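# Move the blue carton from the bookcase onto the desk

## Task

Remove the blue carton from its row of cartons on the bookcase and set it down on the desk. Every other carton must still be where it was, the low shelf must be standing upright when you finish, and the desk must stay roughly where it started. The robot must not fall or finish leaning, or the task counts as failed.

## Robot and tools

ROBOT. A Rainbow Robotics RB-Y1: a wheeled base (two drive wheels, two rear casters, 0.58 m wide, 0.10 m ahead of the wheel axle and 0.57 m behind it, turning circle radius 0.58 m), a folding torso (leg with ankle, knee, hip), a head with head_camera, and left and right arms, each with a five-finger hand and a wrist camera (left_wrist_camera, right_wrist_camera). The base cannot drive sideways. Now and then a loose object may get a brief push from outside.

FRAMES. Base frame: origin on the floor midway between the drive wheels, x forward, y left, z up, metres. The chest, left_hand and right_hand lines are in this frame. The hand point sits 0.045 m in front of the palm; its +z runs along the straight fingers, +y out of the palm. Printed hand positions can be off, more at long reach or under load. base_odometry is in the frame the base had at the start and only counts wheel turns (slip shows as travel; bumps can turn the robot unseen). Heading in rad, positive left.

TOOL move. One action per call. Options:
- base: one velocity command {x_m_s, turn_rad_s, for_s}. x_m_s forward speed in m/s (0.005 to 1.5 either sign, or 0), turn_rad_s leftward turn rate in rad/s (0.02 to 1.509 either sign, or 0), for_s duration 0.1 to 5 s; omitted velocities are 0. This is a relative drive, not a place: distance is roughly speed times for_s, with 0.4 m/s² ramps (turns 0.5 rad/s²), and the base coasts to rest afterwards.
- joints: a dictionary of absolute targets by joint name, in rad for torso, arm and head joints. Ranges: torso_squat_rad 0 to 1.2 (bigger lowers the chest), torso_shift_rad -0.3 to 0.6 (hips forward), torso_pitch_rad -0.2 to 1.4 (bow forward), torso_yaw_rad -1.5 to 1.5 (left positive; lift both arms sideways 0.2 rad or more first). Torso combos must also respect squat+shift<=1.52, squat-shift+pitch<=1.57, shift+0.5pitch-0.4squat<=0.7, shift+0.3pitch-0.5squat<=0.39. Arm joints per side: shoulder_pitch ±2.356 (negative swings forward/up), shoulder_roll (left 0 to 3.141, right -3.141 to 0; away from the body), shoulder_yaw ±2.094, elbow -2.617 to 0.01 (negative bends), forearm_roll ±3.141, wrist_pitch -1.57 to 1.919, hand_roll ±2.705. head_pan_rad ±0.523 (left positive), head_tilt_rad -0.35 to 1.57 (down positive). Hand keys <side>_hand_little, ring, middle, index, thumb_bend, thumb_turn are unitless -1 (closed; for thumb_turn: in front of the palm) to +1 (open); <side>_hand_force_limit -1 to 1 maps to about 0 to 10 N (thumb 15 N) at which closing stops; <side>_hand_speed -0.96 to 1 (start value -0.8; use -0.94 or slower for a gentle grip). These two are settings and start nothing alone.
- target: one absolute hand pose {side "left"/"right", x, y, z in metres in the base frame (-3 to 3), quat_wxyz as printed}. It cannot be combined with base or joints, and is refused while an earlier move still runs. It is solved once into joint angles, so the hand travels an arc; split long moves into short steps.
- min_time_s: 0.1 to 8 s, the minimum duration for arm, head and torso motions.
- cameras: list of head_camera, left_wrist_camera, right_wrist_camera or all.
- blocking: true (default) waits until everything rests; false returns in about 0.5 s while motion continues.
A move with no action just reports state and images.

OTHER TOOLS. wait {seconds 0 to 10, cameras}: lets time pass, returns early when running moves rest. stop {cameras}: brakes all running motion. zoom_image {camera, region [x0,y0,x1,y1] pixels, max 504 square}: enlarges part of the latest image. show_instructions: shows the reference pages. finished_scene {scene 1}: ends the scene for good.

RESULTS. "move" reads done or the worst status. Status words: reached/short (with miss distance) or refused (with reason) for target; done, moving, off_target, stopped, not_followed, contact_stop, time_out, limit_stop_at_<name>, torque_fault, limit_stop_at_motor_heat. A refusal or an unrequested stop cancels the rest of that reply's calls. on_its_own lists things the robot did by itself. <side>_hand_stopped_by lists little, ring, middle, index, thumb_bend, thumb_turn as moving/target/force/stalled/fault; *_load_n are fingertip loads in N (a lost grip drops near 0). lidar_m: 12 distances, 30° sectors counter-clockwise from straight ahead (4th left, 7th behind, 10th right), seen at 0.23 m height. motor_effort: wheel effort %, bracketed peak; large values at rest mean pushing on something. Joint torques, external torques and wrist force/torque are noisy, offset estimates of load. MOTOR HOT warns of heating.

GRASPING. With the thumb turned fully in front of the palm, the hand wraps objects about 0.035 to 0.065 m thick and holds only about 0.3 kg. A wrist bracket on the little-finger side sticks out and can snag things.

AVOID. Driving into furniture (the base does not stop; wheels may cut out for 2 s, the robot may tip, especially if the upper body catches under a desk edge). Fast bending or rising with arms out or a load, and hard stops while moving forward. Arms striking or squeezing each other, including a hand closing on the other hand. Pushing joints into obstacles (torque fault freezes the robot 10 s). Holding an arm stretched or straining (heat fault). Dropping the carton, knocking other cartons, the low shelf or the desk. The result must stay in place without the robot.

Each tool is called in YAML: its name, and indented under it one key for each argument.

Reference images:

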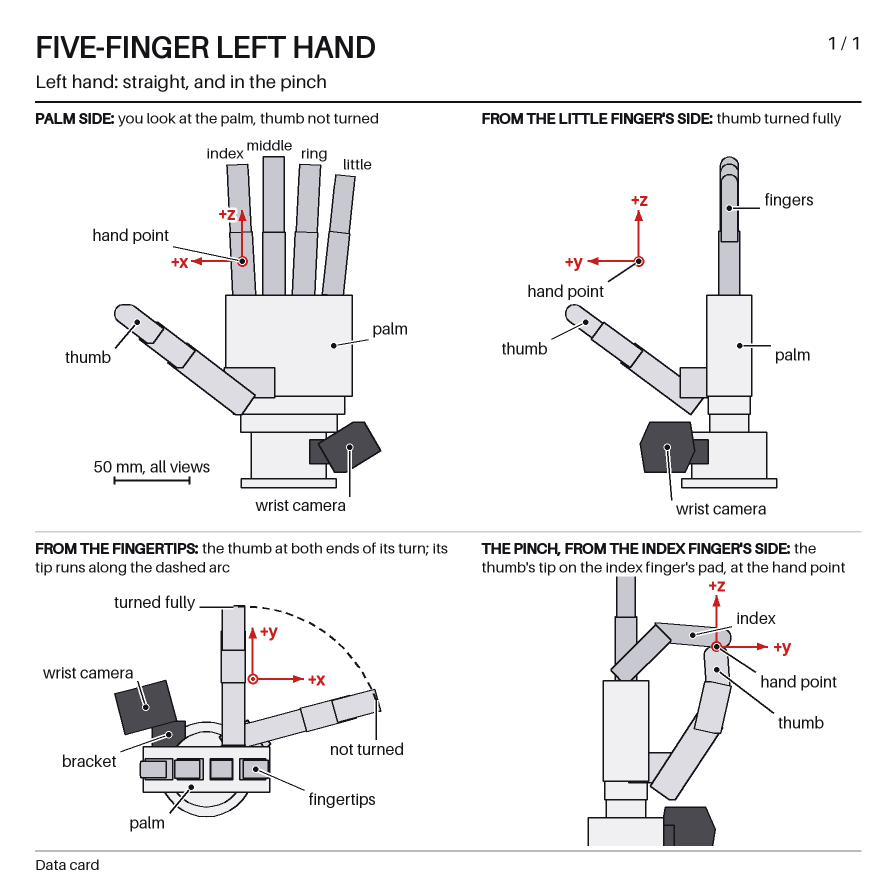

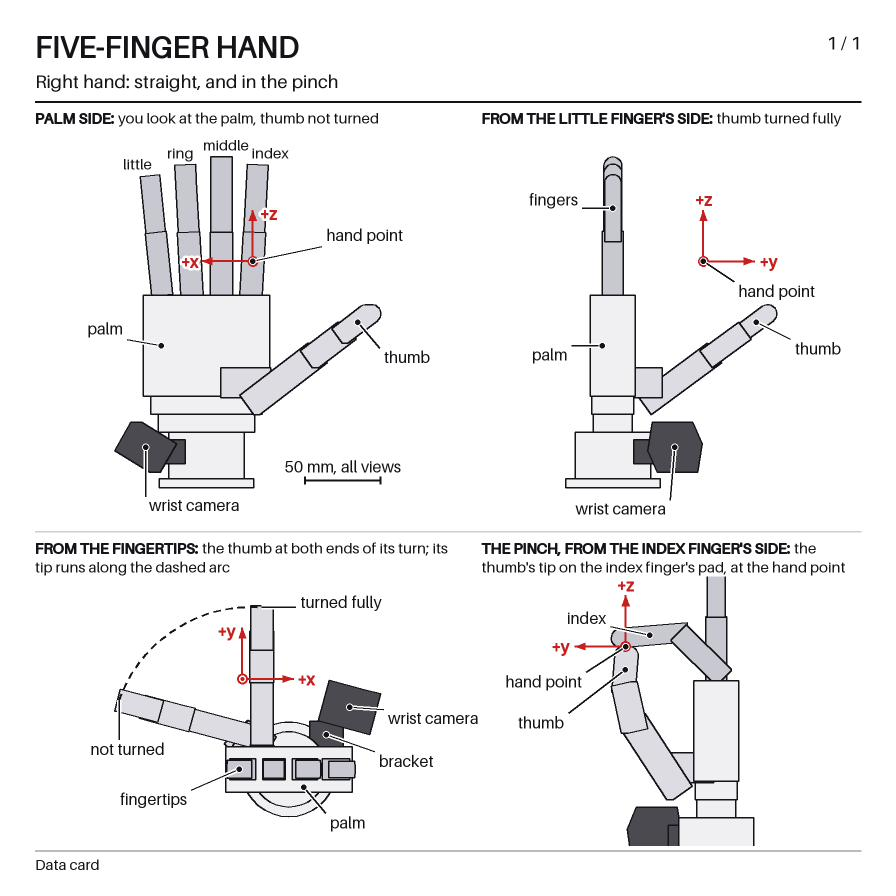

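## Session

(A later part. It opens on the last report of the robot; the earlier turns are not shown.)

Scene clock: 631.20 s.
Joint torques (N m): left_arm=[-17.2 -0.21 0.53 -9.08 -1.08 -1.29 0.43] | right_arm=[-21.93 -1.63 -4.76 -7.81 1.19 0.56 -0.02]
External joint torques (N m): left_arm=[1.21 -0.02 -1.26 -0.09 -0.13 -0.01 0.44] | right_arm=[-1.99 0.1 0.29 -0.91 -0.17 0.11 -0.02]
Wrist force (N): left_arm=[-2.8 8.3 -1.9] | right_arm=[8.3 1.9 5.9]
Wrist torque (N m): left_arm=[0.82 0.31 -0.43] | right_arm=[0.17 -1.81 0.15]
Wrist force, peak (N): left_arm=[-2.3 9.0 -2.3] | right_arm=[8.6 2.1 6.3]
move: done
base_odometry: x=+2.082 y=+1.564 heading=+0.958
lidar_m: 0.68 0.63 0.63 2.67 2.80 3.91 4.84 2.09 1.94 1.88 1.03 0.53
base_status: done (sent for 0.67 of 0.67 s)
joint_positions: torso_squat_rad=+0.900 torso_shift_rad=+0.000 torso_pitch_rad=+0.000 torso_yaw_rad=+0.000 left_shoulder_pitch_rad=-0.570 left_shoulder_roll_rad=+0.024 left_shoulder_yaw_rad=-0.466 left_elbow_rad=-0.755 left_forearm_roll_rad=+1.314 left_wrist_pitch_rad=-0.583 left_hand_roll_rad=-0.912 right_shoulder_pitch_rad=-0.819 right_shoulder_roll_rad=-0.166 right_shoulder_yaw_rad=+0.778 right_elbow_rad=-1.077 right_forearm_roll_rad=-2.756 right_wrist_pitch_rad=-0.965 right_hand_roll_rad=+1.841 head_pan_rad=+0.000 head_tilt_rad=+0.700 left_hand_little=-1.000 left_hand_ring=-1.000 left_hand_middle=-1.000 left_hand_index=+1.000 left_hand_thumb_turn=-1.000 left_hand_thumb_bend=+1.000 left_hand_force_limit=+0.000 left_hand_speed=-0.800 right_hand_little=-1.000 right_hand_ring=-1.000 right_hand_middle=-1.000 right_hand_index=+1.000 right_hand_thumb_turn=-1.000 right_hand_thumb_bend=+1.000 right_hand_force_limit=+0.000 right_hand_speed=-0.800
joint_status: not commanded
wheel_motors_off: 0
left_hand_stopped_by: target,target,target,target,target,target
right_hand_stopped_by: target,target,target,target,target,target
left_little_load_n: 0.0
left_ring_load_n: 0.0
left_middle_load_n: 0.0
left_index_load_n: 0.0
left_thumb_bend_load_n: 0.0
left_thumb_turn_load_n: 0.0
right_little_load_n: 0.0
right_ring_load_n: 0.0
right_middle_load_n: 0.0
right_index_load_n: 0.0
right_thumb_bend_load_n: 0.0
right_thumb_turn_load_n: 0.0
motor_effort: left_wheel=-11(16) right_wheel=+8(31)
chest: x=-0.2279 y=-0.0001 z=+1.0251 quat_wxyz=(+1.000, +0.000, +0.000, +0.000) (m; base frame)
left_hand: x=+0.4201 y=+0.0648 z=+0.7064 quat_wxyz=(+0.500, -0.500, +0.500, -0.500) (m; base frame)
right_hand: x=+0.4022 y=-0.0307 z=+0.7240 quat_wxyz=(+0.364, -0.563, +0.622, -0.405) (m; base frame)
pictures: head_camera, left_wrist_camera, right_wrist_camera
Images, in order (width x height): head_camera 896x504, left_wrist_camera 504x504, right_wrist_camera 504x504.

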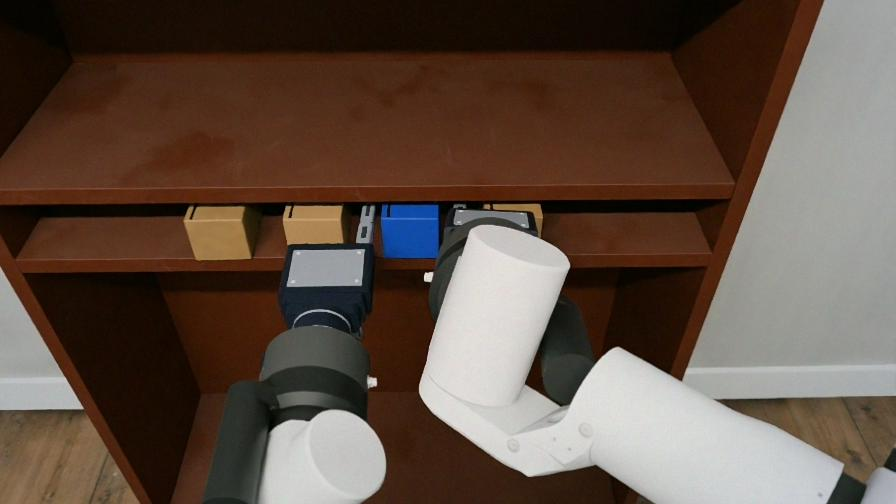

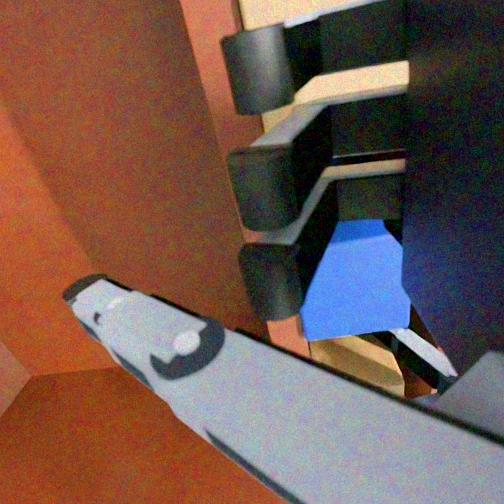

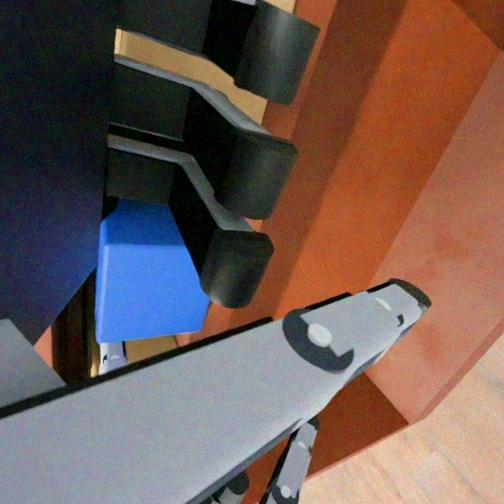

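move:
  target: {"side": "left", "x": 0.42, "y": 0.0585, "z": 0.706, "quat_wxyz": [0.5, -0.5, 0.5, -0.5]}
  min_time_s: 1.5
  cameras: []

move:
  target: {"side": "right", "x": 0.4016, "y": -0.0185, "z": 0.7247, "quat_wxyz": [0.36508, -0.56286, 0.62216, -0.40354]}
  min_time_s: 2
  cameras: ["all"]

zoom_image:
  camera: "head_camera"
  region: [280, 150, 560, 290]

Scene clock: 640.07 s.
Joint torques (N m): left_arm=[-19.92 -2.72 0.15 -8.54 -1.18 -1.5 0.35] | right_arm=[-22.24 -1.75 -5.55 -7.85 1.46 0.86 0.23]
External joint torques (N m): left_arm=[-1.46 -2.35 -1.54 0.4 -0.22 -0.21 0.36] | right_arm=[-2.3 -0.02 -0.5 -0.95 0.1 0.41 0.22]
Wrist force (N): left_arm=[-2.6 8.8 -2.2] | right_arm=[8.4 1.7 5.9]
Wrist torque (N m): left_arm=[0.92 0.25 -0.47] | right_arm=[0.14 -1.84 0.16]
Wrist force, peak (N): left_arm=[-2.6 8.8 -2.2] | right_arm=[8.5 1.7 6.3]
move: done
base_odometry: x=+2.082 y=+1.564 heading=+0.958
lidar_m: 0.68 0.62 0.63 2.67 2.79 3.91 4.84 2.09 1.94 1.88 1.03 0.52
base_status: not commanded
joint_positions: torso_squat_rad=+0.900 torso_shift_rad=+0.000 torso_pitch_rad=+0.000 torso_yaw_rad=+0.000 left_shoulder_pitch_rad=-0.582 left_shoulder_roll_rad=+0.011 left_shoulder_yaw_rad=-0.471 left_elbow_rad=-0.732 left_forearm_roll_rad=+1.309 left_wrist_pitch_rad=-0.595 left_hand_roll_rad=-0.906 right_shoulder_pitch_rad=-0.819 right_shoulder_roll_rad=-0.166 right_shoulder_yaw_rad=+0.778 right_elbow_rad=-1.077 right_forearm_roll_rad=-2.756 right_wrist_pitch_rad=-0.965 right_hand_roll_rad=+1.841 head_pan_rad=+0.000 head_tilt_rad=+0.700 left_hand_little=-1.000 left_hand_ring=-1.000 left_hand_middle=-1.000 left_hand_index=+1.000 left_hand_thumb_turn=-1.000 left_hand_thumb_bend=+1.000 left_hand_force_limit=+0.000 left_hand_speed=-0.800 right_hand_little=-1.000 right_hand_ring=-1.000 right_hand_middle=-1.000 right_hand_index=+1.000 right_hand_thumb_turn=-1.000 right_hand_thumb_bend=+1.000 right_hand_force_limit=+0.000 right_hand_speed=-0.800
joint_status: all done
wheel_motors_off: 0
left_hand_stopped_by: target,target,target,target,target,target
right_hand_stopped_by: target,target,target,target,target,target
left_little_load_n: 0.0
left_ring_load_n: 0.0
left_middle_load_n: 0.0
left_index_load_n: 0.0
left_thumb_bend_load_n: 0.0
left_thumb_turn_load_n: 0.0
right_little_load_n: 0.0
right_ring_load_n: 0.5
right_middle_load_n: 0.0
right_index_load_n: 0.0
right_thumb_bend_load_n: 0.0
right_thumb_turn_load_n: 0.5
motor_effort: left_wheel=-10(11) right_wheel=+8(8)
chest: x=-0.2279 y=-0.0001 z=+1.0251 quat_wxyz=(+1.000, +0.000, +0.000, +0.000) (m; base frame)
left_hand: x=+0.4198 y=+0.0589 z=+0.7061 quat_wxyz=(+0.500, -0.500, +0.500, -0.500) (m; base frame)
left_hand_status: reached (checked arc, planned for 1.5 s): 0 mm and 0.0 deg off.
right_hand: x=+0.4022 y=-0.0307 z=+0.7240 quat_wxyz=(+0.364, -0.563, +0.622, -0.405) (m; base frame)
pictures: none
No camera images: "cameras" was empty.

Scene clock: 642.40 s.
Joint torques (N m): left_arm=[-20.11 -2.88 0.31 -8.64 -1.13 -1.55 0.3] | right_arm=[-24.07 0.36 -2.41 -6.69 1.39 -0.06 -0.46]
External joint torques (N m): left_arm=[-1.65 -2.51 -1.39 0.31 -0.17 -0.26 0.31] | right_arm=[-4.12 1.79 2.46 0.23 0.03 -0.5 -0.47]
Wrist force (N): left_arm=[-2.3 8.3 -1.9] | right_arm=[8.0 1.8 5.8]
Wrist torque (N m): left_arm=[0.77 0.21 -0.45] | right_arm=[0.17 -1.77 -0.02]
Wrist force, peak (N): left_arm=[-2.7 8.8 -2.1] | right_arm=[8.6 2.0 6.2]
move: done
base_odometry: x=+2.082 y=+1.564 heading=+0.958
lidar_m: 0.69 0.61 0.63 2.67 2.78 3.92 4.84 2.08 1.94 1.88 1.04 0.52
base_status: not commanded
joint_positions: torso_squat_rad=+0.900 torso_shift_rad=+0.000 torso_pitch_rad=+0.000 torso_yaw_rad=+0.000 left_shoulder_pitch_rad=-0.582 left_shoulder_roll_rad=+0.011 left_shoulder_yaw_rad=-0.471 left_elbow_rad=-0.732 left_forearm_roll_rad=+1.309 left_wrist_pitch_rad=-0.595 left_hand_roll_rad=-0.906 right_shoulder_pitch_rad=-0.835 right_shoulder_roll_rad=-0.137 right_shoulder_yaw_rad=+0.781 right_elbow_rad=-1.051 right_forearm_roll_rad=-2.747 right_wrist_pitch_rad=-0.970 right_hand_roll_rad=+1.831 head_pan_rad=+0.000 head_tilt_rad=+0.700 left_hand_little=-1.000 left_hand_ring=-1.000 left_hand_middle=-1.000 left_hand_index=+1.000 left_hand_thumb_turn=-1.000 left_hand_thumb_bend=+1.000 left_hand_force_limit=+0.000 left_hand_speed=-0.800 right_hand_little=-1.000 right_hand_ring=-1.000 right_hand_middle=-1.000 right_hand_index=+1.000 right_hand_thumb_turn=-1.000 right_hand_thumb_bend=+1.000 right_hand_force_limit=+0.000 right_hand_speed=-0.800
joint_status: all done
wheel_motors_off: 0
left_hand_stopped_by: target,target,target,target,target,target
right_hand_stopped_by: target,target,target,target,target,target
left_little_load_n: 0.0
left_ring_load_n: 0.0
left_middle_load_n: 0.5
left_index_load_n: 0.0
left_thumb_bend_load_n: 0.0
left_thumb_turn_load_n: 0.0
right_little_load_n: 0.0
right_ring_load_n: 0.0
right_middle_load_n: 0.0
right_index_load_n: 0.0
right_thumb_bend_load_n: 0.0
right_thumb_turn_load_n: 0.0
motor_effort: left_wheel=-9(11) right_wheel=+8(8)
chest: x=-0.2279 y=-0.0001 z=+1.0251 quat_wxyz=(+1.000, +0.000, +0.000, +0.000) (m; base frame)
left_hand: x=+0.4198 y=+0.0589 z=+0.7061 quat_wxyz=(+0.500, -0.500, +0.500, -0.500) (m; base frame)
right_hand: x=+0.4010 y=-0.0190 z=+0.7248 quat_wxyz=(+0.365, -0.563, +0.622, -0.403) (m; base frame)
right_hand_status: reached (checked arc, planned for 2.0 s): 1 mm and 0.0 deg off.
pictures: head_camera, left_wrist_camera, right_wrist_camera
Images, in order (width x height): head_camera 896x504, left_wrist_camera 504x504, right_wrist_camera 504x504.

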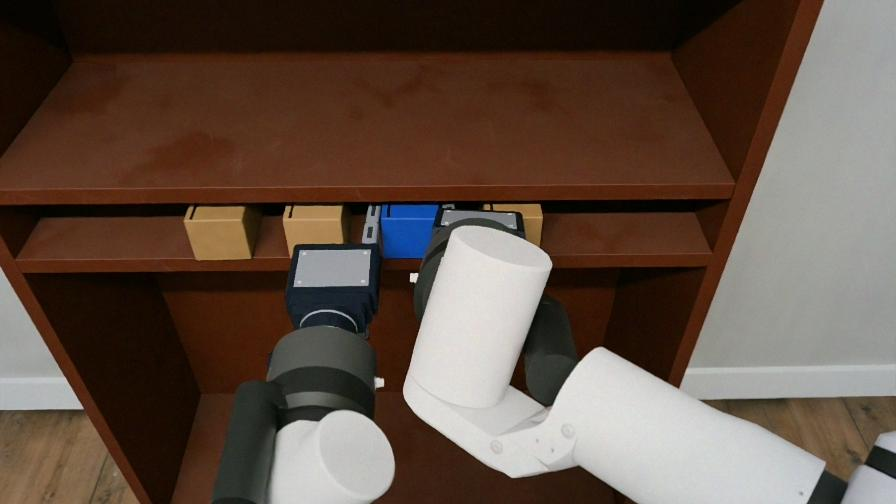

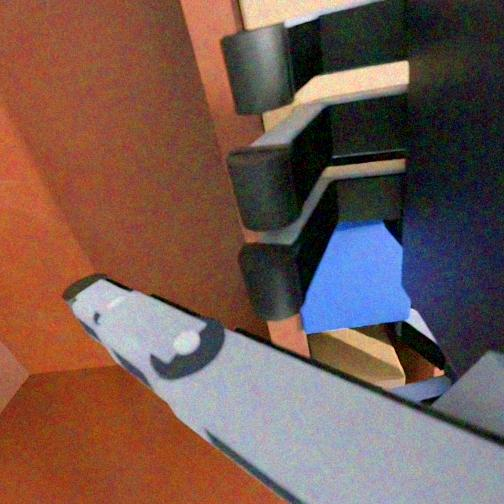

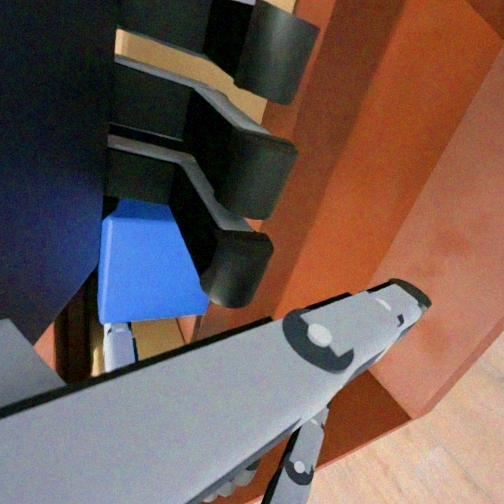

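Scaled by 1.800.

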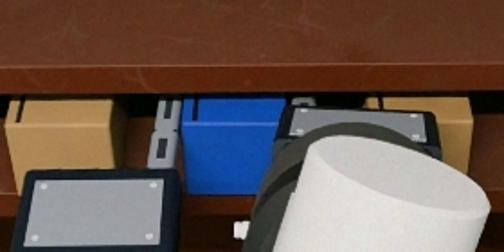

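move:
  target: {"side": "right", "x": 0.4016, "y": -0.0150, "z": 0.7247, "quat_wxyz": [0.36508, -0.56286, 0.62216, -0.40354]}
  min_time_s: 1
  cameras: ["head_camera"]

zoom_image:
  camera: "head_camera"
  region: [340, 180, 480, 260]

move:
  target: {"side": "right", "x": 0.4016, "y": -0.0120, "z": 0.7247, "quat_wxyz": [0.36508, -0.56286, 0.62216, -0.40354]}
  min_time_s: 1
  cameras: ["head_camera"]

zoom_image:
  camera: "head_camera"
  region: [340, 180, 480, 260]

Scene clock: 649.90 s.
Joint torques (N m): left_arm=[-20.19 -2.84 0.04 -8.7 -1.13 -1.56 0.32] | right_arm=[-24.32 -0.29 -2.61 -6.42 1.58 0.73 -0.25]
External joint torques (N m): left_arm=[-1.73 -2.47 -1.65 0.25 -0.17 -0.26 0.33] | right_arm=[-4.34 1.07 2.17 0.49 0.22 0.31 -0.25]
Wrist force (N): left_arm=[-2.8 8.6 -1.7] | right_arm=[8.5 1.7 5.9]
Wrist torque (N m): left_arm=[0.86 0.29 -0.47] | right_arm=[0.14 -1.83 0.01]
Wrist force, peak (N): left_arm=[-2.3 8.9 -2.2] | right_arm=[8.5 1.8 6.2]
move: done
base_odometry: x=+2.082 y=+1.564 heading=+0.958
lidar_m: 0.68 0.62 0.62 2.66 2.79 3.91 4.83 2.09 1.94 1.88 1.04 0.52
base_status: not commanded
joint_positions: torso_squat_rad=+0.900 torso_shift_rad=+0.000 torso_pitch_rad=+0.000 torso_yaw_rad=+0.000 left_shoulder_pitch_rad=-0.582 left_shoulder_roll_rad=+0.011 left_shoulder_yaw_rad=-0.471 left_elbow_rad=-0.732 left_forearm_roll_rad=+1.309 left_wrist_pitch_rad=-0.595 left_hand_roll_rad=-0.906 right_shoulder_pitch_rad=-0.843 right_shoulder_roll_rad=-0.125 right_shoulder_yaw_rad=+0.782 right_elbow_rad=-1.032 right_forearm_roll_rad=-2.742 right_wrist_pitch_rad=-0.969 right_hand_roll_rad=+1.825 head_pan_rad=+0.000 head_tilt_rad=+0.700 left_hand_little=-1.000 left_hand_ring=-1.000 left_hand_middle=-1.000 left_hand_index=+1.000 left_hand_thumb_turn=-1.000 left_hand_thumb_bend=+1.000 left_hand_force_limit=+0.000 left_hand_speed=-0.800 right_hand_little=-1.000 right_hand_ring=-1.000 right_hand_middle=-1.000 right_hand_index=+1.000 right_hand_thumb_turn=-1.000 right_hand_thumb_bend=+1.000 right_hand_force_limit=+0.000 right_hand_speed=-0.800
joint_status: all done
wheel_motors_off: 0
left_hand_stopped_by: target,target,target,target,target,target
right_hand_stopped_by: target,target,target,target,target,target
left_little_load_n: 0.0
left_ring_load_n: 0.0
left_middle_load_n: 0.0
left_index_load_n: 0.0
left_thumb_bend_load_n: 0.0
left_thumb_turn_load_n: 0.0
right_little_load_n: 0.0
right_ring_load_n: 0.0
right_middle_load_n: 0.0
right_index_load_n: -0.5
right_thumb_bend_load_n: 0.0
right_thumb_turn_load_n: 0.0
motor_effort: left_wheel=-10(11) right_wheel=+8(8)
chest: x=-0.2279 y=-0.0001 z=+1.0251 quat_wxyz=(+1.000, +0.000, +0.000, +0.000) (m; base frame)
left_hand: x=+0.4198 y=+0.0589 z=+0.7061 quat_wxyz=(+0.500, -0.500, +0.500, -0.500) (m; base frame)
right_hand: x=+0.4014 y=-0.0154 z=+0.7245 quat_wxyz=(+0.365, -0.563, +0.622, -0.403) (m; base frame)
right_hand_status: reached (checked arc, planned for 1.0 s): 0 mm and 0.0 deg off.
pictures: head_camera
Images, in order (width x height): head_camera 896x504.

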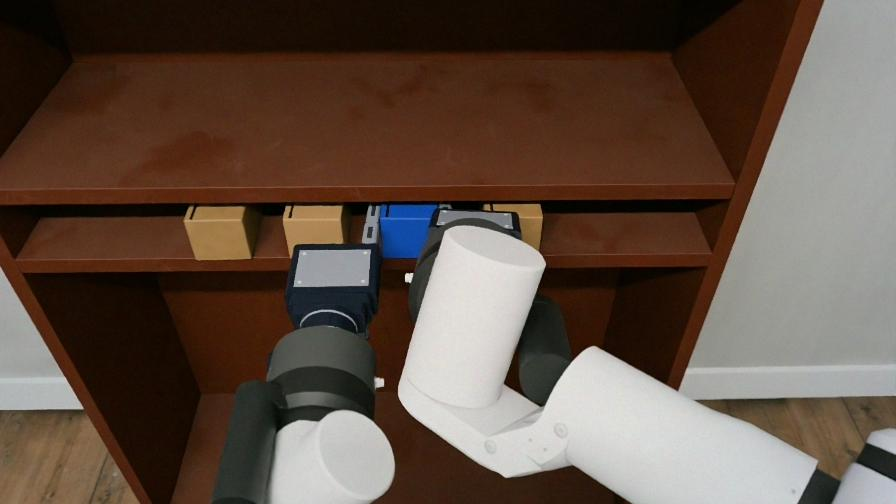

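Scaled by 3.600.

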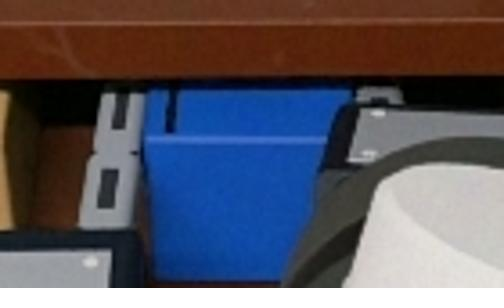

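Scene clock: 651.23 s.
Joint torques (N m): left_arm=[-20.19 -2.65 -0.01 -9.32 -1.18 -0.46 0.38] | right_arm=[-25 2.6 -1.48 -8.17 1.07 1.47 -0.33]
External joint torques (N m): left_arm=[-1.73 -2.28 -1.71 -0.37 -0.22 0.84 0.39] | right_arm=[-4.99 3.9 3.23 -1.27 -0.3 1.06 -0.33]
Wrist force (N): left_arm=[-6.9 8.0 -0.9] | right_arm=[12.8 1.7 5.4]
Wrist torque (N m): left_arm=[0.77 0.13 -0.73] | right_arm=[0.15 -1.78 0.24]
Wrist force, peak (N): left_arm=[-6.8 8.5 -0.8] | right_arm=[13.2 1.5 5.6]
move: done
base_odometry: x=+2.082 y=+1.564 heading=+0.958
lidar_m: 0.68 0.62 0.63 2.67 2.79 3.90 4.84 2.08 1.94 1.88 1.03 0.52
base_status: not commanded
joint_positions: torso_squat_rad=+0.900 torso_shift_rad=+0.000 torso_pitch_rad=+0.000 torso_yaw_rad=+0.000 left_shoulder_pitch_rad=-0.582 left_shoulder_roll_rad=+0.011 left_shoulder_yaw_rad=-0.471 left_elbow_rad=-0.732 left_forearm_roll_rad=+1.309 left_wrist_pitch_rad=-0.595 left_hand_roll_rad=-0.906 right_shoulder_pitch_rad=-0.849 right_shoulder_roll_rad=-0.116 right_shoulder_yaw_rad=+0.782 right_elbow_rad=-1.019 right_forearm_roll_rad=-2.738 right_wrist_pitch_rad=-0.969 right_hand_roll_rad=+1.821 head_pan_rad=+0.000 head_tilt_rad=+0.700 left_hand_little=-1.000 left_hand_ring=-1.000 left_hand_middle=-1.000 left_hand_index=+1.000 left_hand_thumb_turn=-1.000 left_hand_thumb_bend=+1.000 left_hand_force_limit=+0.000 left_hand_speed=-0.800 right_hand_little=-1.000 right_hand_ring=-1.000 right_hand_middle=-1.000 right_hand_index=+1.000 right_hand_thumb_turn=-1.000 right_hand_thumb_bend=+1.000 right_hand_force_limit=+0.000 right_hand_speed=-0.800
joint_status: all done
wheel_motors_off: 0
left_hand_stopped_by: target,target,target,target,target,target
right_hand_stopped_by: target,target,target,target,target,target
left_little_load_n: 0.0
left_ring_load_n: 0.0
left_middle_load_n: 0.0
left_index_load_n: 0.0
left_thumb_bend_load_n: 0.0
left_thumb_turn_load_n: 0.0
right_little_load_n: 0.0
right_ring_load_n: 0.0
right_middle_load_n: 0.0
right_index_load_n: 0.0
right_thumb_bend_load_n: 0.0
right_thumb_turn_load_n: 0.0
motor_effort: left_wheel=-10(12) right_wheel=+8(8)
chest: x=-0.2279 y=-0.0001 z=+1.0251 quat_wxyz=(+1.000, +0.000, +0.000, +0.000) (m; base frame)
left_hand: x=+0.4198 y=+0.0590 z=+0.7061 quat_wxyz=(+0.500, -0.500, +0.500, -0.500) (m; base frame)
right_hand: x=+0.4016 y=-0.0131 z=+0.7243 quat_wxyz=(+0.364, -0.563, +0.623, -0.404) (m; base frame)
right_hand_status: reached (checked arc, planned for 1.0 s): 1 mm and 0.1 deg off.
pictures: head_camera
Images, in order (width x height): head_camera 896x504.

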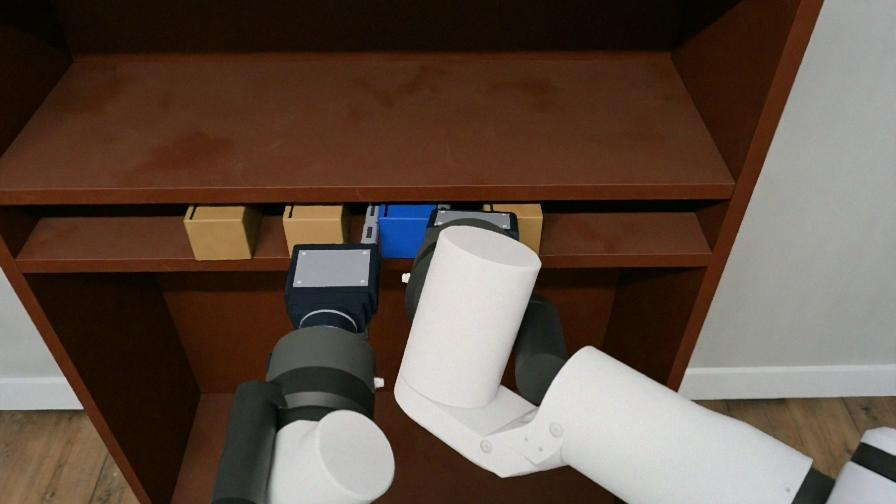

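Scaled by 3.600.

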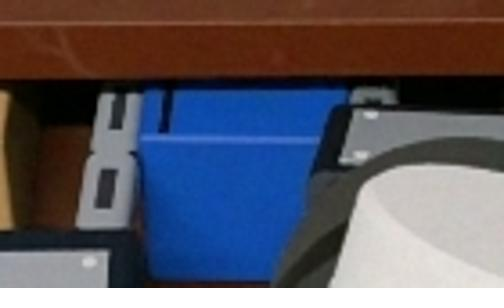

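move:
  target: {"side": "right", "x": 0.4016, "y": -0.0095, "z": 0.7247, "quat_wxyz": [0.36508, -0.56286, 0.62216, -0.40354]}
  min_time_s: 1
  cameras: ["all"]

zoom_image:
  camera: "head_camera"
  region: [340, 180, 480, 260]

Scene clock: 656.10 s.
Joint torques (N m): left_arm=[-20.28 -4.64 -0.22 -9.94 -1.32 0.57 0.35] | right_arm=[-25.2 4.89 -0.16 -9.2 0.81 2.52 -0.55]
External joint torques (N m): left_arm=[-1.82 -4.28 -1.91 -1 -0.36 1.86 0.36] | right_arm=[-5.17 6.16 4.5 -2.3 -0.56 2.11 -0.56]
Wrist force (N): left_arm=[-10.3 7.9 -0.7] | right_arm=[16.8 0.6 4.6]
Wrist torque (N m): left_arm=[0.78 -0.07 -0.95] | right_arm=[0.25 -1.66 0.47]
Wrist force, peak (N): left_arm=[-10.8 7.9 -0.4] | right_arm=[17.4 0.4 4.8]
move: done
base_odometry: x=+2.082 y=+1.564 heading=+0.958
lidar_m: 0.68 0.62 0.63 2.66 2.79 3.91 4.84 2.09 1.93 1.89 1.03 0.52
base_status: not commanded
joint_positions: torso_squat_rad=+0.900 torso_shift_rad=+0.000 torso_pitch_rad=+0.000 torso_yaw_rad=+0.000 left_shoulder_pitch_rad=-0.582 left_shoulder_roll_rad=+0.011 left_shoulder_yaw_rad=-0.470 left_elbow_rad=-0.732 left_forearm_roll_rad=+1.309 left_wrist_pitch_rad=-0.595 left_hand_roll_rad=-0.906 right_shoulder_pitch_rad=-0.854 right_shoulder_roll_rad=-0.109 right_shoulder_yaw_rad=+0.782 right_elbow_rad=-1.009 right_forearm_roll_rad=-2.735 right_wrist_pitch_rad=-0.969 right_hand_roll_rad=+1.818 head_pan_rad=+0.000 head_tilt_rad=+0.700 left_hand_little=-1.000 left_hand_ring=-1.000 left_hand_middle=-1.000 left_hand_index=+1.000 left_hand_thumb_turn=-1.000 left_hand_thumb_bend=+1.000 left_hand_force_limit=+0.000 left_hand_speed=-0.800 right_hand_little=-1.000 right_hand_ring=-1.000 right_hand_middle=-1.000 right_hand_index=+1.000 right_hand_thumb_turn=-1.000 right_hand_thumb_bend=+1.000 right_hand_force_limit=+0.000 right_hand_speed=-0.800
joint_status: all done
wheel_motors_off: 0
left_hand_stopped_by: target,target,target,target,target,target
right_hand_stopped_by: target,target,target,target,target,target
left_little_load_n: 0.0
left_ring_load_n: 0.0
left_middle_load_n: 0.0
left_index_load_n: 0.0
left_thumb_bend_load_n: 0.0
left_thumb_turn_load_n: 0.0
right_little_load_n: 0.5
right_ring_load_n: 0.0
right_middle_load_n: 0.0
right_index_load_n: 0.0
right_thumb_bend_load_n: 0.0
right_thumb_turn_load_n: 0.5
motor_effort: left_wheel=-11(11) right_wheel=+8(8)
chest: x=-0.2280 y=-0.0001 z=+1.0251 quat_wxyz=(+1.000, +0.000, +0.000, +0.000) (m; base frame)
left_hand: x=+0.4199 y=+0.0595 z=+0.7061 quat_wxyz=(+0.500, -0.500, +0.500, -0.499) (m; base frame)
right_hand: x=+0.4018 y=-0.0113 z=+0.7242 quat_wxyz=(+0.364, -0.562, +0.623, -0.404) (m; base frame)
right_hand_status: reached (checked arc, planned for 1.0 s): 2 mm and 0.2 deg off.
pictures: head_camera, left_wrist_camera, right_wrist_camera
Images, in order (width x height): head_camera 896x504, left_wrist_camera 504x504, right_wrist_camera 504x504.

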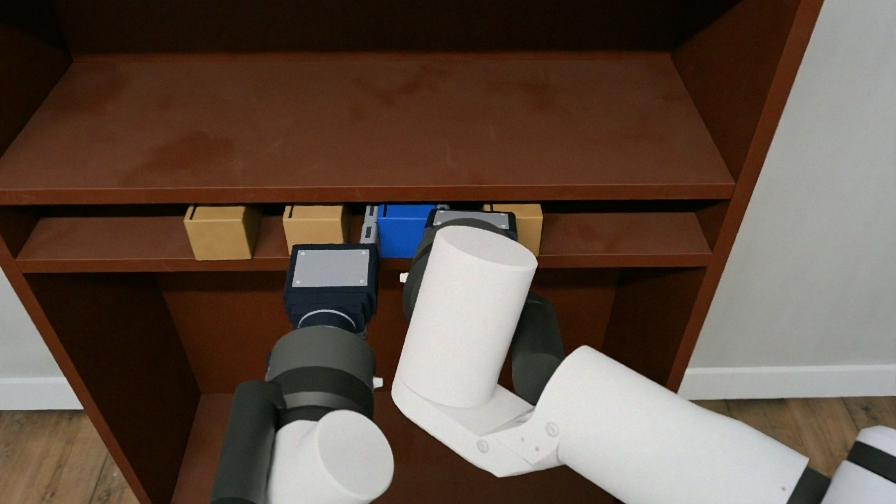

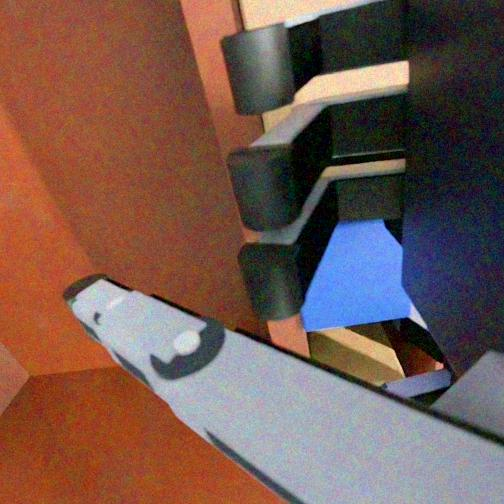

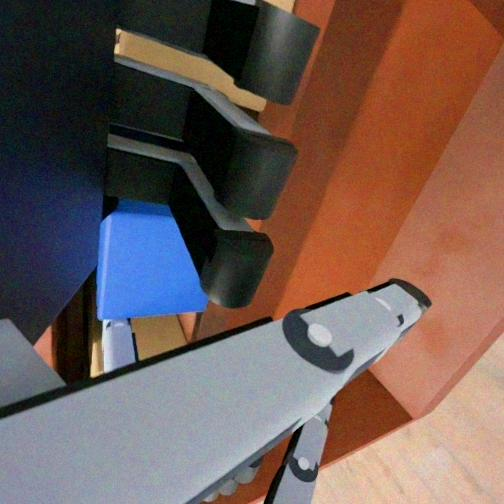

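Scaled by 3.600.

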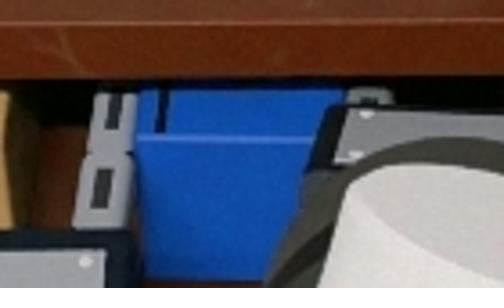

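move:
  target: {"side": "left", "x": 0.42, "y": 0.0555, "z": 0.706, "quat_wxyz": [0.50867, -0.50867, 0.49117, -0.49117]}
  min_time_s: 1
  cameras: ["head_camera"]

zoom_image:
  camera: "head_camera"
  region: [340, 180, 480, 260]

Scene clock: 669.47 s.
Joint torques (N m): left_arm=[-22.47 -8.36 -3.44 -10.81 -1.77 0.99 -0.3] | right_arm=[-24.45 4.82 -0.36 -10.3 0.44 3.12 -0.27]
External joint torques (N m): left_arm=[-3.84 -7.95 -5.21 -2.26 -0.7 2.25 -0.29] | right_arm=[-4.42 6.09 4.29 -3.4 -0.93 2.71 -0.28]
Wrist force (N): left_arm=[-12.2 9.1 -2.0] | right_arm=[18.2 -0.5 6.7]
Wrist torque (N m): left_arm=[0.91 -0.03 -1.21] | right_arm=[0.11 -1.66 0.56]
Wrist force, peak (N): left_arm=[-15.2 4.5 -1.6] | right_arm=[19.8 0.0 6.5]
move: done
base_odometry: x=+2.082 y=+1.564 heading=+0.958
lidar_m: 0.69 0.62 0.63 2.67 2.79 3.91 4.82 2.09 1.94 1.88 1.03 0.52
base_status: not commanded
joint_positions: torso_squat_rad=+0.900 torso_shift_rad=+0.000 torso_pitch_rad=+0.000 torso_yaw_rad=+0.000 left_shoulder_pitch_rad=-0.618 left_shoulder_roll_rad=+0.002 left_shoulder_yaw_rad=-0.535 left_elbow_rad=-0.686 left_forearm_roll_rad=+1.407 left_wrist_pitch_rad=-0.669 left_hand_roll_rad=-0.932 right_shoulder_pitch_rad=-0.854 right_shoulder_roll_rad=-0.109 right_shoulder_yaw_rad=+0.782 right_elbow_rad=-1.009 right_forearm_roll_rad=-2.735 right_wrist_pitch_rad=-0.969 right_hand_roll_rad=+1.818 head_pan_rad=+0.000 head_tilt_rad=+0.700 left_hand_little=-1.000 left_hand_ring=-1.000 left_hand_middle=-1.000 left_hand_index=+1.000 left_hand_thumb_turn=-1.000 left_hand_thumb_bend=+1.000 left_hand_force_limit=+0.000 left_hand_speed=-0.800 right_hand_little=-1.000 right_hand_ring=-1.000 right_hand_middle=-1.000 right_hand_index=+1.000 right_hand_thumb_turn=-1.000 right_hand_thumb_bend=+1.000 right_hand_force_limit=+0.000 right_hand_speed=-0.800
joint_status: all done
wheel_motors_off: 0
left_hand_stopped_by: target,target,target,target,target,target
right_hand_stopped_by: target,target,target,target,target,target
left_little_load_n: 0.0
left_ring_load_n: 0.0
left_middle_load_n: 0.0
left_index_load_n: 0.0
left_thumb_bend_load_n: 0.0
left_thumb_turn_load_n: 0.0
right_little_load_n: 0.0
right_ring_load_n: 0.0
right_middle_load_n: 0.0
right_index_load_n: 0.0
right_thumb_bend_load_n: 0.0
right_thumb_turn_load_n: 0.0
motor_effort: left_wheel=-9(11) right_wheel=+8(8)
chest: x=-0.2280 y=-0.0001 z=+1.0251 quat_wxyz=(+1.000, +0.000, +0.000, +0.000) (m; base frame)
left_hand: x=+0.4202 y=+0.0578 z=+0.7056 quat_wxyz=(+0.509, -0.509, +0.491, -0.490) (m; base frame)
left_hand_status: reached (checked arc, planned for 1.0 s): 2 mm and 0.1 deg off.
right_hand: x=+0.4018 y=-0.0114 z=+0.7242 quat_wxyz=(+0.364, -0.562, +0.623, -0.404) (m; base frame)
pictures: head_camera
Images, in order (width x height): head_camera 896x504.

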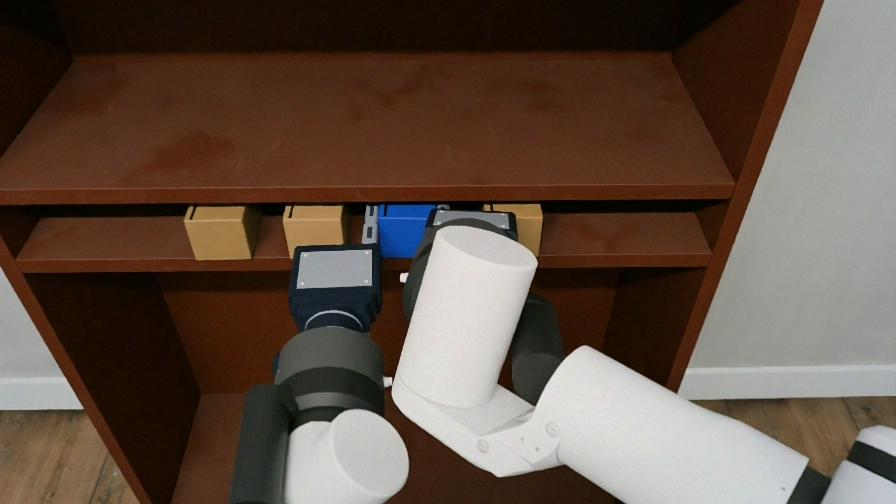

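Scaled by 3.600.

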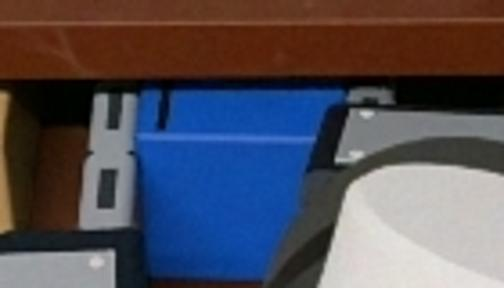

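move:
  base: {"x_m_s": -0.04, "for_s": 0.7}
  cameras: ["all"]

zoom_image:
  camera: "head_camera"
  region: [280, 150, 560, 290]

Scene clock: 674.23 s.
Joint torques (N m): left_arm=[-21.23 -8.51 -3.67 -11.42 -1.72 1.1 -0.33] | right_arm=[-24.26 5.58 -0.34 -10.46 0.34 3.27 -0.19]
External joint torques (N m): left_arm=[-2.59 -8.1 -5.44 -2.87 -0.64 2.35 -0.32] | right_arm=[-4.23 6.85 4.31 -3.56 -1.03 2.86 -0.19]
Wrist force (N): left_arm=[-12.0 9.6 -1.7] | right_arm=[18.3 0.3 6.8]
Wrist torque (N m): left_arm=[0.77 -0.06 -1.17] | right_arm=[0.06 -1.64 0.56]
Wrist force, peak (N): left_arm=[-12.7 9.6 -2.4] | right_arm=[18.8 -2.5 6.4]
move: done
base_odometry: x=+2.066 y=+1.541 heading=+0.959
lidar_m: 0.71 0.64 1.13 2.67 2.79 3.91 4.80 2.08 1.94 1.88 1.07 0.55
base_status: done (sent for 0.7 of 0.7 s)
joint_positions: torso_squat_rad=+0.900 torso_shift_rad=+0.000 torso_pitch_rad=+0.000 torso_yaw_rad=+0.000 left_shoulder_pitch_rad=-0.618 left_shoulder_roll_rad=+0.002 left_shoulder_yaw_rad=-0.535 left_elbow_rad=-0.686 left_forearm_roll_rad=+1.407 left_wrist_pitch_rad=-0.669 left_hand_roll_rad=-0.932 right_shoulder_pitch_rad=-0.854 right_shoulder_roll_rad=-0.109 right_shoulder_yaw_rad=+0.782 right_elbow_rad=-1.009 right_forearm_roll_rad=-2.735 right_wrist_pitch_rad=-0.969 right_hand_roll_rad=+1.818 head_pan_rad=+0.000 head_tilt_rad=+0.700 left_hand_little=-1.000 left_hand_ring=-1.000 left_hand_middle=-1.000 left_hand_index=+1.000 left_hand_thumb_turn=-1.000 left_hand_thumb_bend=+1.000 left_hand_force_limit=+0.000 left_hand_speed=-0.800 right_hand_little=-1.000 right_hand_ring=-1.000 right_hand_middle=-1.000 right_hand_index=+1.000 right_hand_thumb_turn=-1.000 right_hand_thumb_bend=+1.000 right_hand_force_limit=+0.000 right_hand_speed=-0.800
joint_status: not commanded
wheel_motors_off: 0
left_hand_stopped_by: target,target,target,target,target,target
right_hand_stopped_by: target,target,target,target,target,target
left_little_load_n: 0.0
left_ring_load_n: 0.0
left_middle_load_n: 0.0
left_index_load_n: -0.5
left_thumb_bend_load_n: 0.0
left_thumb_turn_load_n: 0.0
right_little_load_n: 0.0
right_ring_load_n: 0.0
right_middle_load_n: 0.0
right_index_load_n: 0.0
right_thumb_bend_load_n: 0.0
right_thumb_turn_load_n: 0.0
motor_effort: left_wheel=+2(22) right_wheel=-2(13)
chest: x=-0.2280 y=-0.0001 z=+1.0251 quat_wxyz=(+1.000, +0.000, +0.000, +0.000) (m; base frame)
left_hand: x=+0.4202 y=+0.0578 z=+0.7057 quat_wxyz=(+0.509, -0.509, +0.491, -0.490) (m; base frame)
right_hand: x=+0.4018 y=-0.0114 z=+0.7244 quat_wxyz=(+0.364, -0.562, +0.623, -0.404) (m; base frame)
pictures: head_camera, left_wrist_camera, right_wrist_camera
Images, in order (width x height): head_camera 896x504, left_wrist_camera 504x504, right_wrist_camera 504x504.

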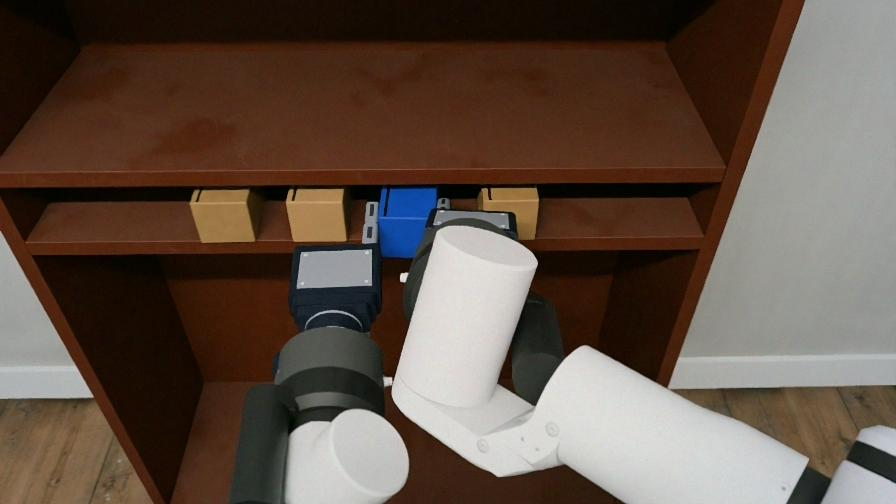

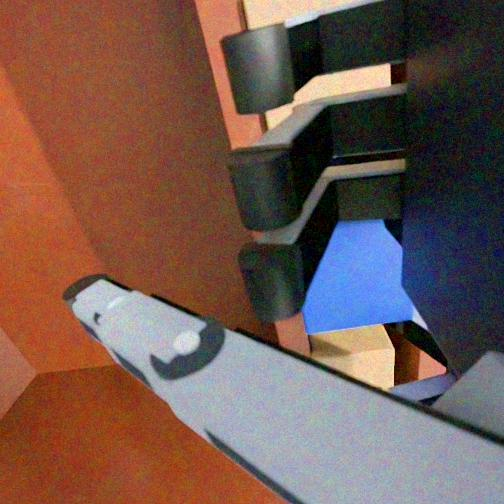

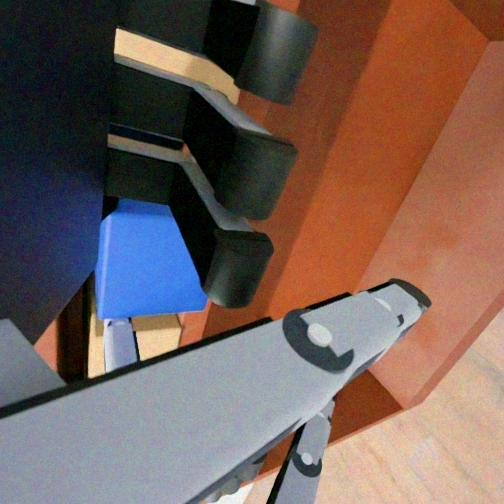

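Scaled by 1.800.

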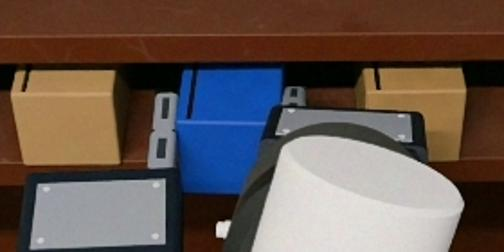

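move:
  base: {"x_m_s": -0.04, "for_s": 0.7}
  cameras: ["head_camera", "left_wrist_camera"]

zoom_image:
  camera: "head_camera"
  region: [280, 150, 560, 290]

Scene clock: 680.37 s.
Joint torques (N m): left_arm=[-21.28 -8.52 -3.37 -11.57 -1.86 1.08 -0.31] | right_arm=[-24.17 5.25 -0.28 -10.36 0.51 3.52 -0.57]
External joint torques (N m): left_arm=[-2.64 -8.1 -5.13 -3.02 -0.78 2.33 -0.3] | right_arm=[-4.14 6.52 4.37 -3.46 -0.86 3.11 -0.57]
Wrist force (N): left_arm=[-12.8 9.7 -2.2] | right_arm=[18.2 0.5 6.7]
Wrist torque (N m): left_arm=[0.83 0.07 -1.24] | right_arm=[0.09 -1.63 0.55]
Wrist force, peak (N): left_arm=[-12.8 9.7 -2.2] | right_arm=[18.8 0.5 6.9]
move: done
base_odometry: x=+2.050 y=+1.518 heading=+0.960
lidar_m: 0.74 0.66 1.17 2.67 2.79 3.91 4.78 2.04 1.94 1.88 1.11 0.57
base_status: done (sent for 0.7 of 0.7 s)
joint_positions: torso_squat_rad=+0.900 torso_shift_rad=+0.000 torso_pitch_rad=+0.000 torso_yaw_rad=+0.000 left_shoulder_pitch_rad=-0.618 left_shoulder_roll_rad=+0.002 left_shoulder_yaw_rad=-0.535 left_elbow_rad=-0.686 left_forearm_roll_rad=+1.407 left_wrist_pitch_rad=-0.669 left_hand_roll_rad=-0.932 right_shoulder_pitch_rad=-0.854 right_shoulder_roll_rad=-0.109 right_shoulder_yaw_rad=+0.782 right_elbow_rad=-1.009 right_forearm_roll_rad=-2.735 right_wrist_pitch_rad=-0.969 right_hand_roll_rad=+1.818 head_pan_rad=+0.000 head_tilt_rad=+0.700 left_hand_little=-1.000 left_hand_ring=-1.000 left_hand_middle=-1.000 left_hand_index=+1.000 left_hand_thumb_turn=-1.000 left_hand_thumb_bend=+1.000 left_hand_force_limit=+0.000 left_hand_speed=-0.800 right_hand_little=-1.000 right_hand_ring=-1.000 right_hand_middle=-1.000 right_hand_index=+1.000 right_hand_thumb_turn=-1.000 right_hand_thumb_bend=+1.000 right_hand_force_limit=+0.000 right_hand_speed=-0.800
joint_status: not commanded
wheel_motors_off: 0
left_hand_stopped_by: target,target,target,target,target,target
right_hand_stopped_by: target,target,target,target,target,target
left_little_load_n: 0.0
left_ring_load_n: 0.0
left_middle_load_n: 0.0
left_index_load_n: -1.0
left_thumb_bend_load_n: 0.0
left_thumb_turn_load_n: 0.0
right_little_load_n: 0.0
right_ring_load_n: 0.5
right_middle_load_n: 0.0
right_index_load_n: 0.0
right_thumb_bend_load_n: 0.0
right_thumb_turn_load_n: 0.0
motor_effort: left_wheel=+5(15) right_wheel=-8(22)
chest: x=-0.2280 y=-0.0001 z=+1.0251 quat_wxyz=(+1.000, +0.000, +0.000, +0.000) (m; base frame)
left_hand: x=+0.4202 y=+0.0578 z=+0.7057 quat_wxyz=(+0.509, -0.509, +0.491, -0.490) (m; base frame)
right_hand: x=+0.4018 y=-0.0114 z=+0.7243 quat_wxyz=(+0.364, -0.562, +0.623, -0.404) (m; base frame)
pictures: head_camera, left_wrist_camera
Images, in order (width x height): head_camera 896x504, left_wrist_camera 504x504.

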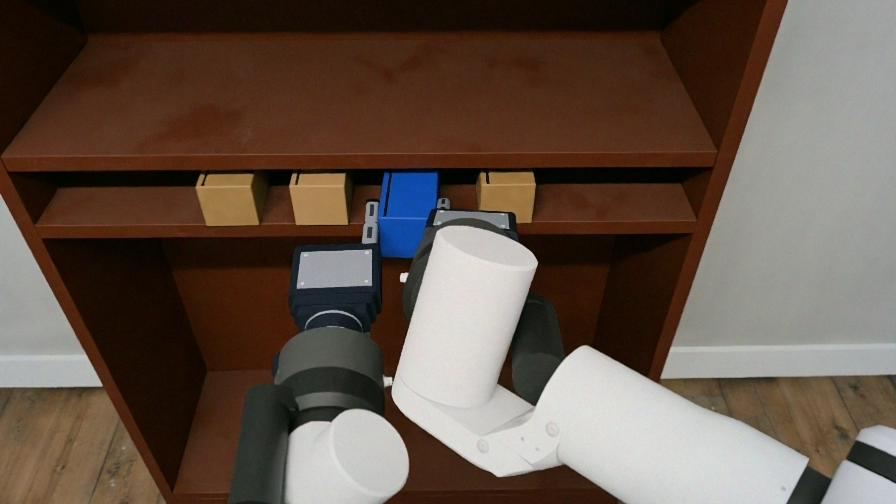

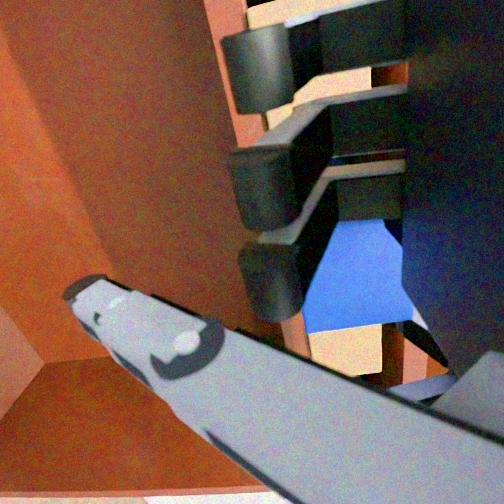

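Scaled by 1.800.

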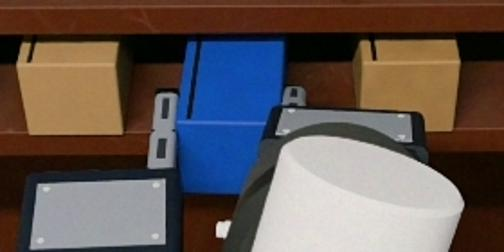

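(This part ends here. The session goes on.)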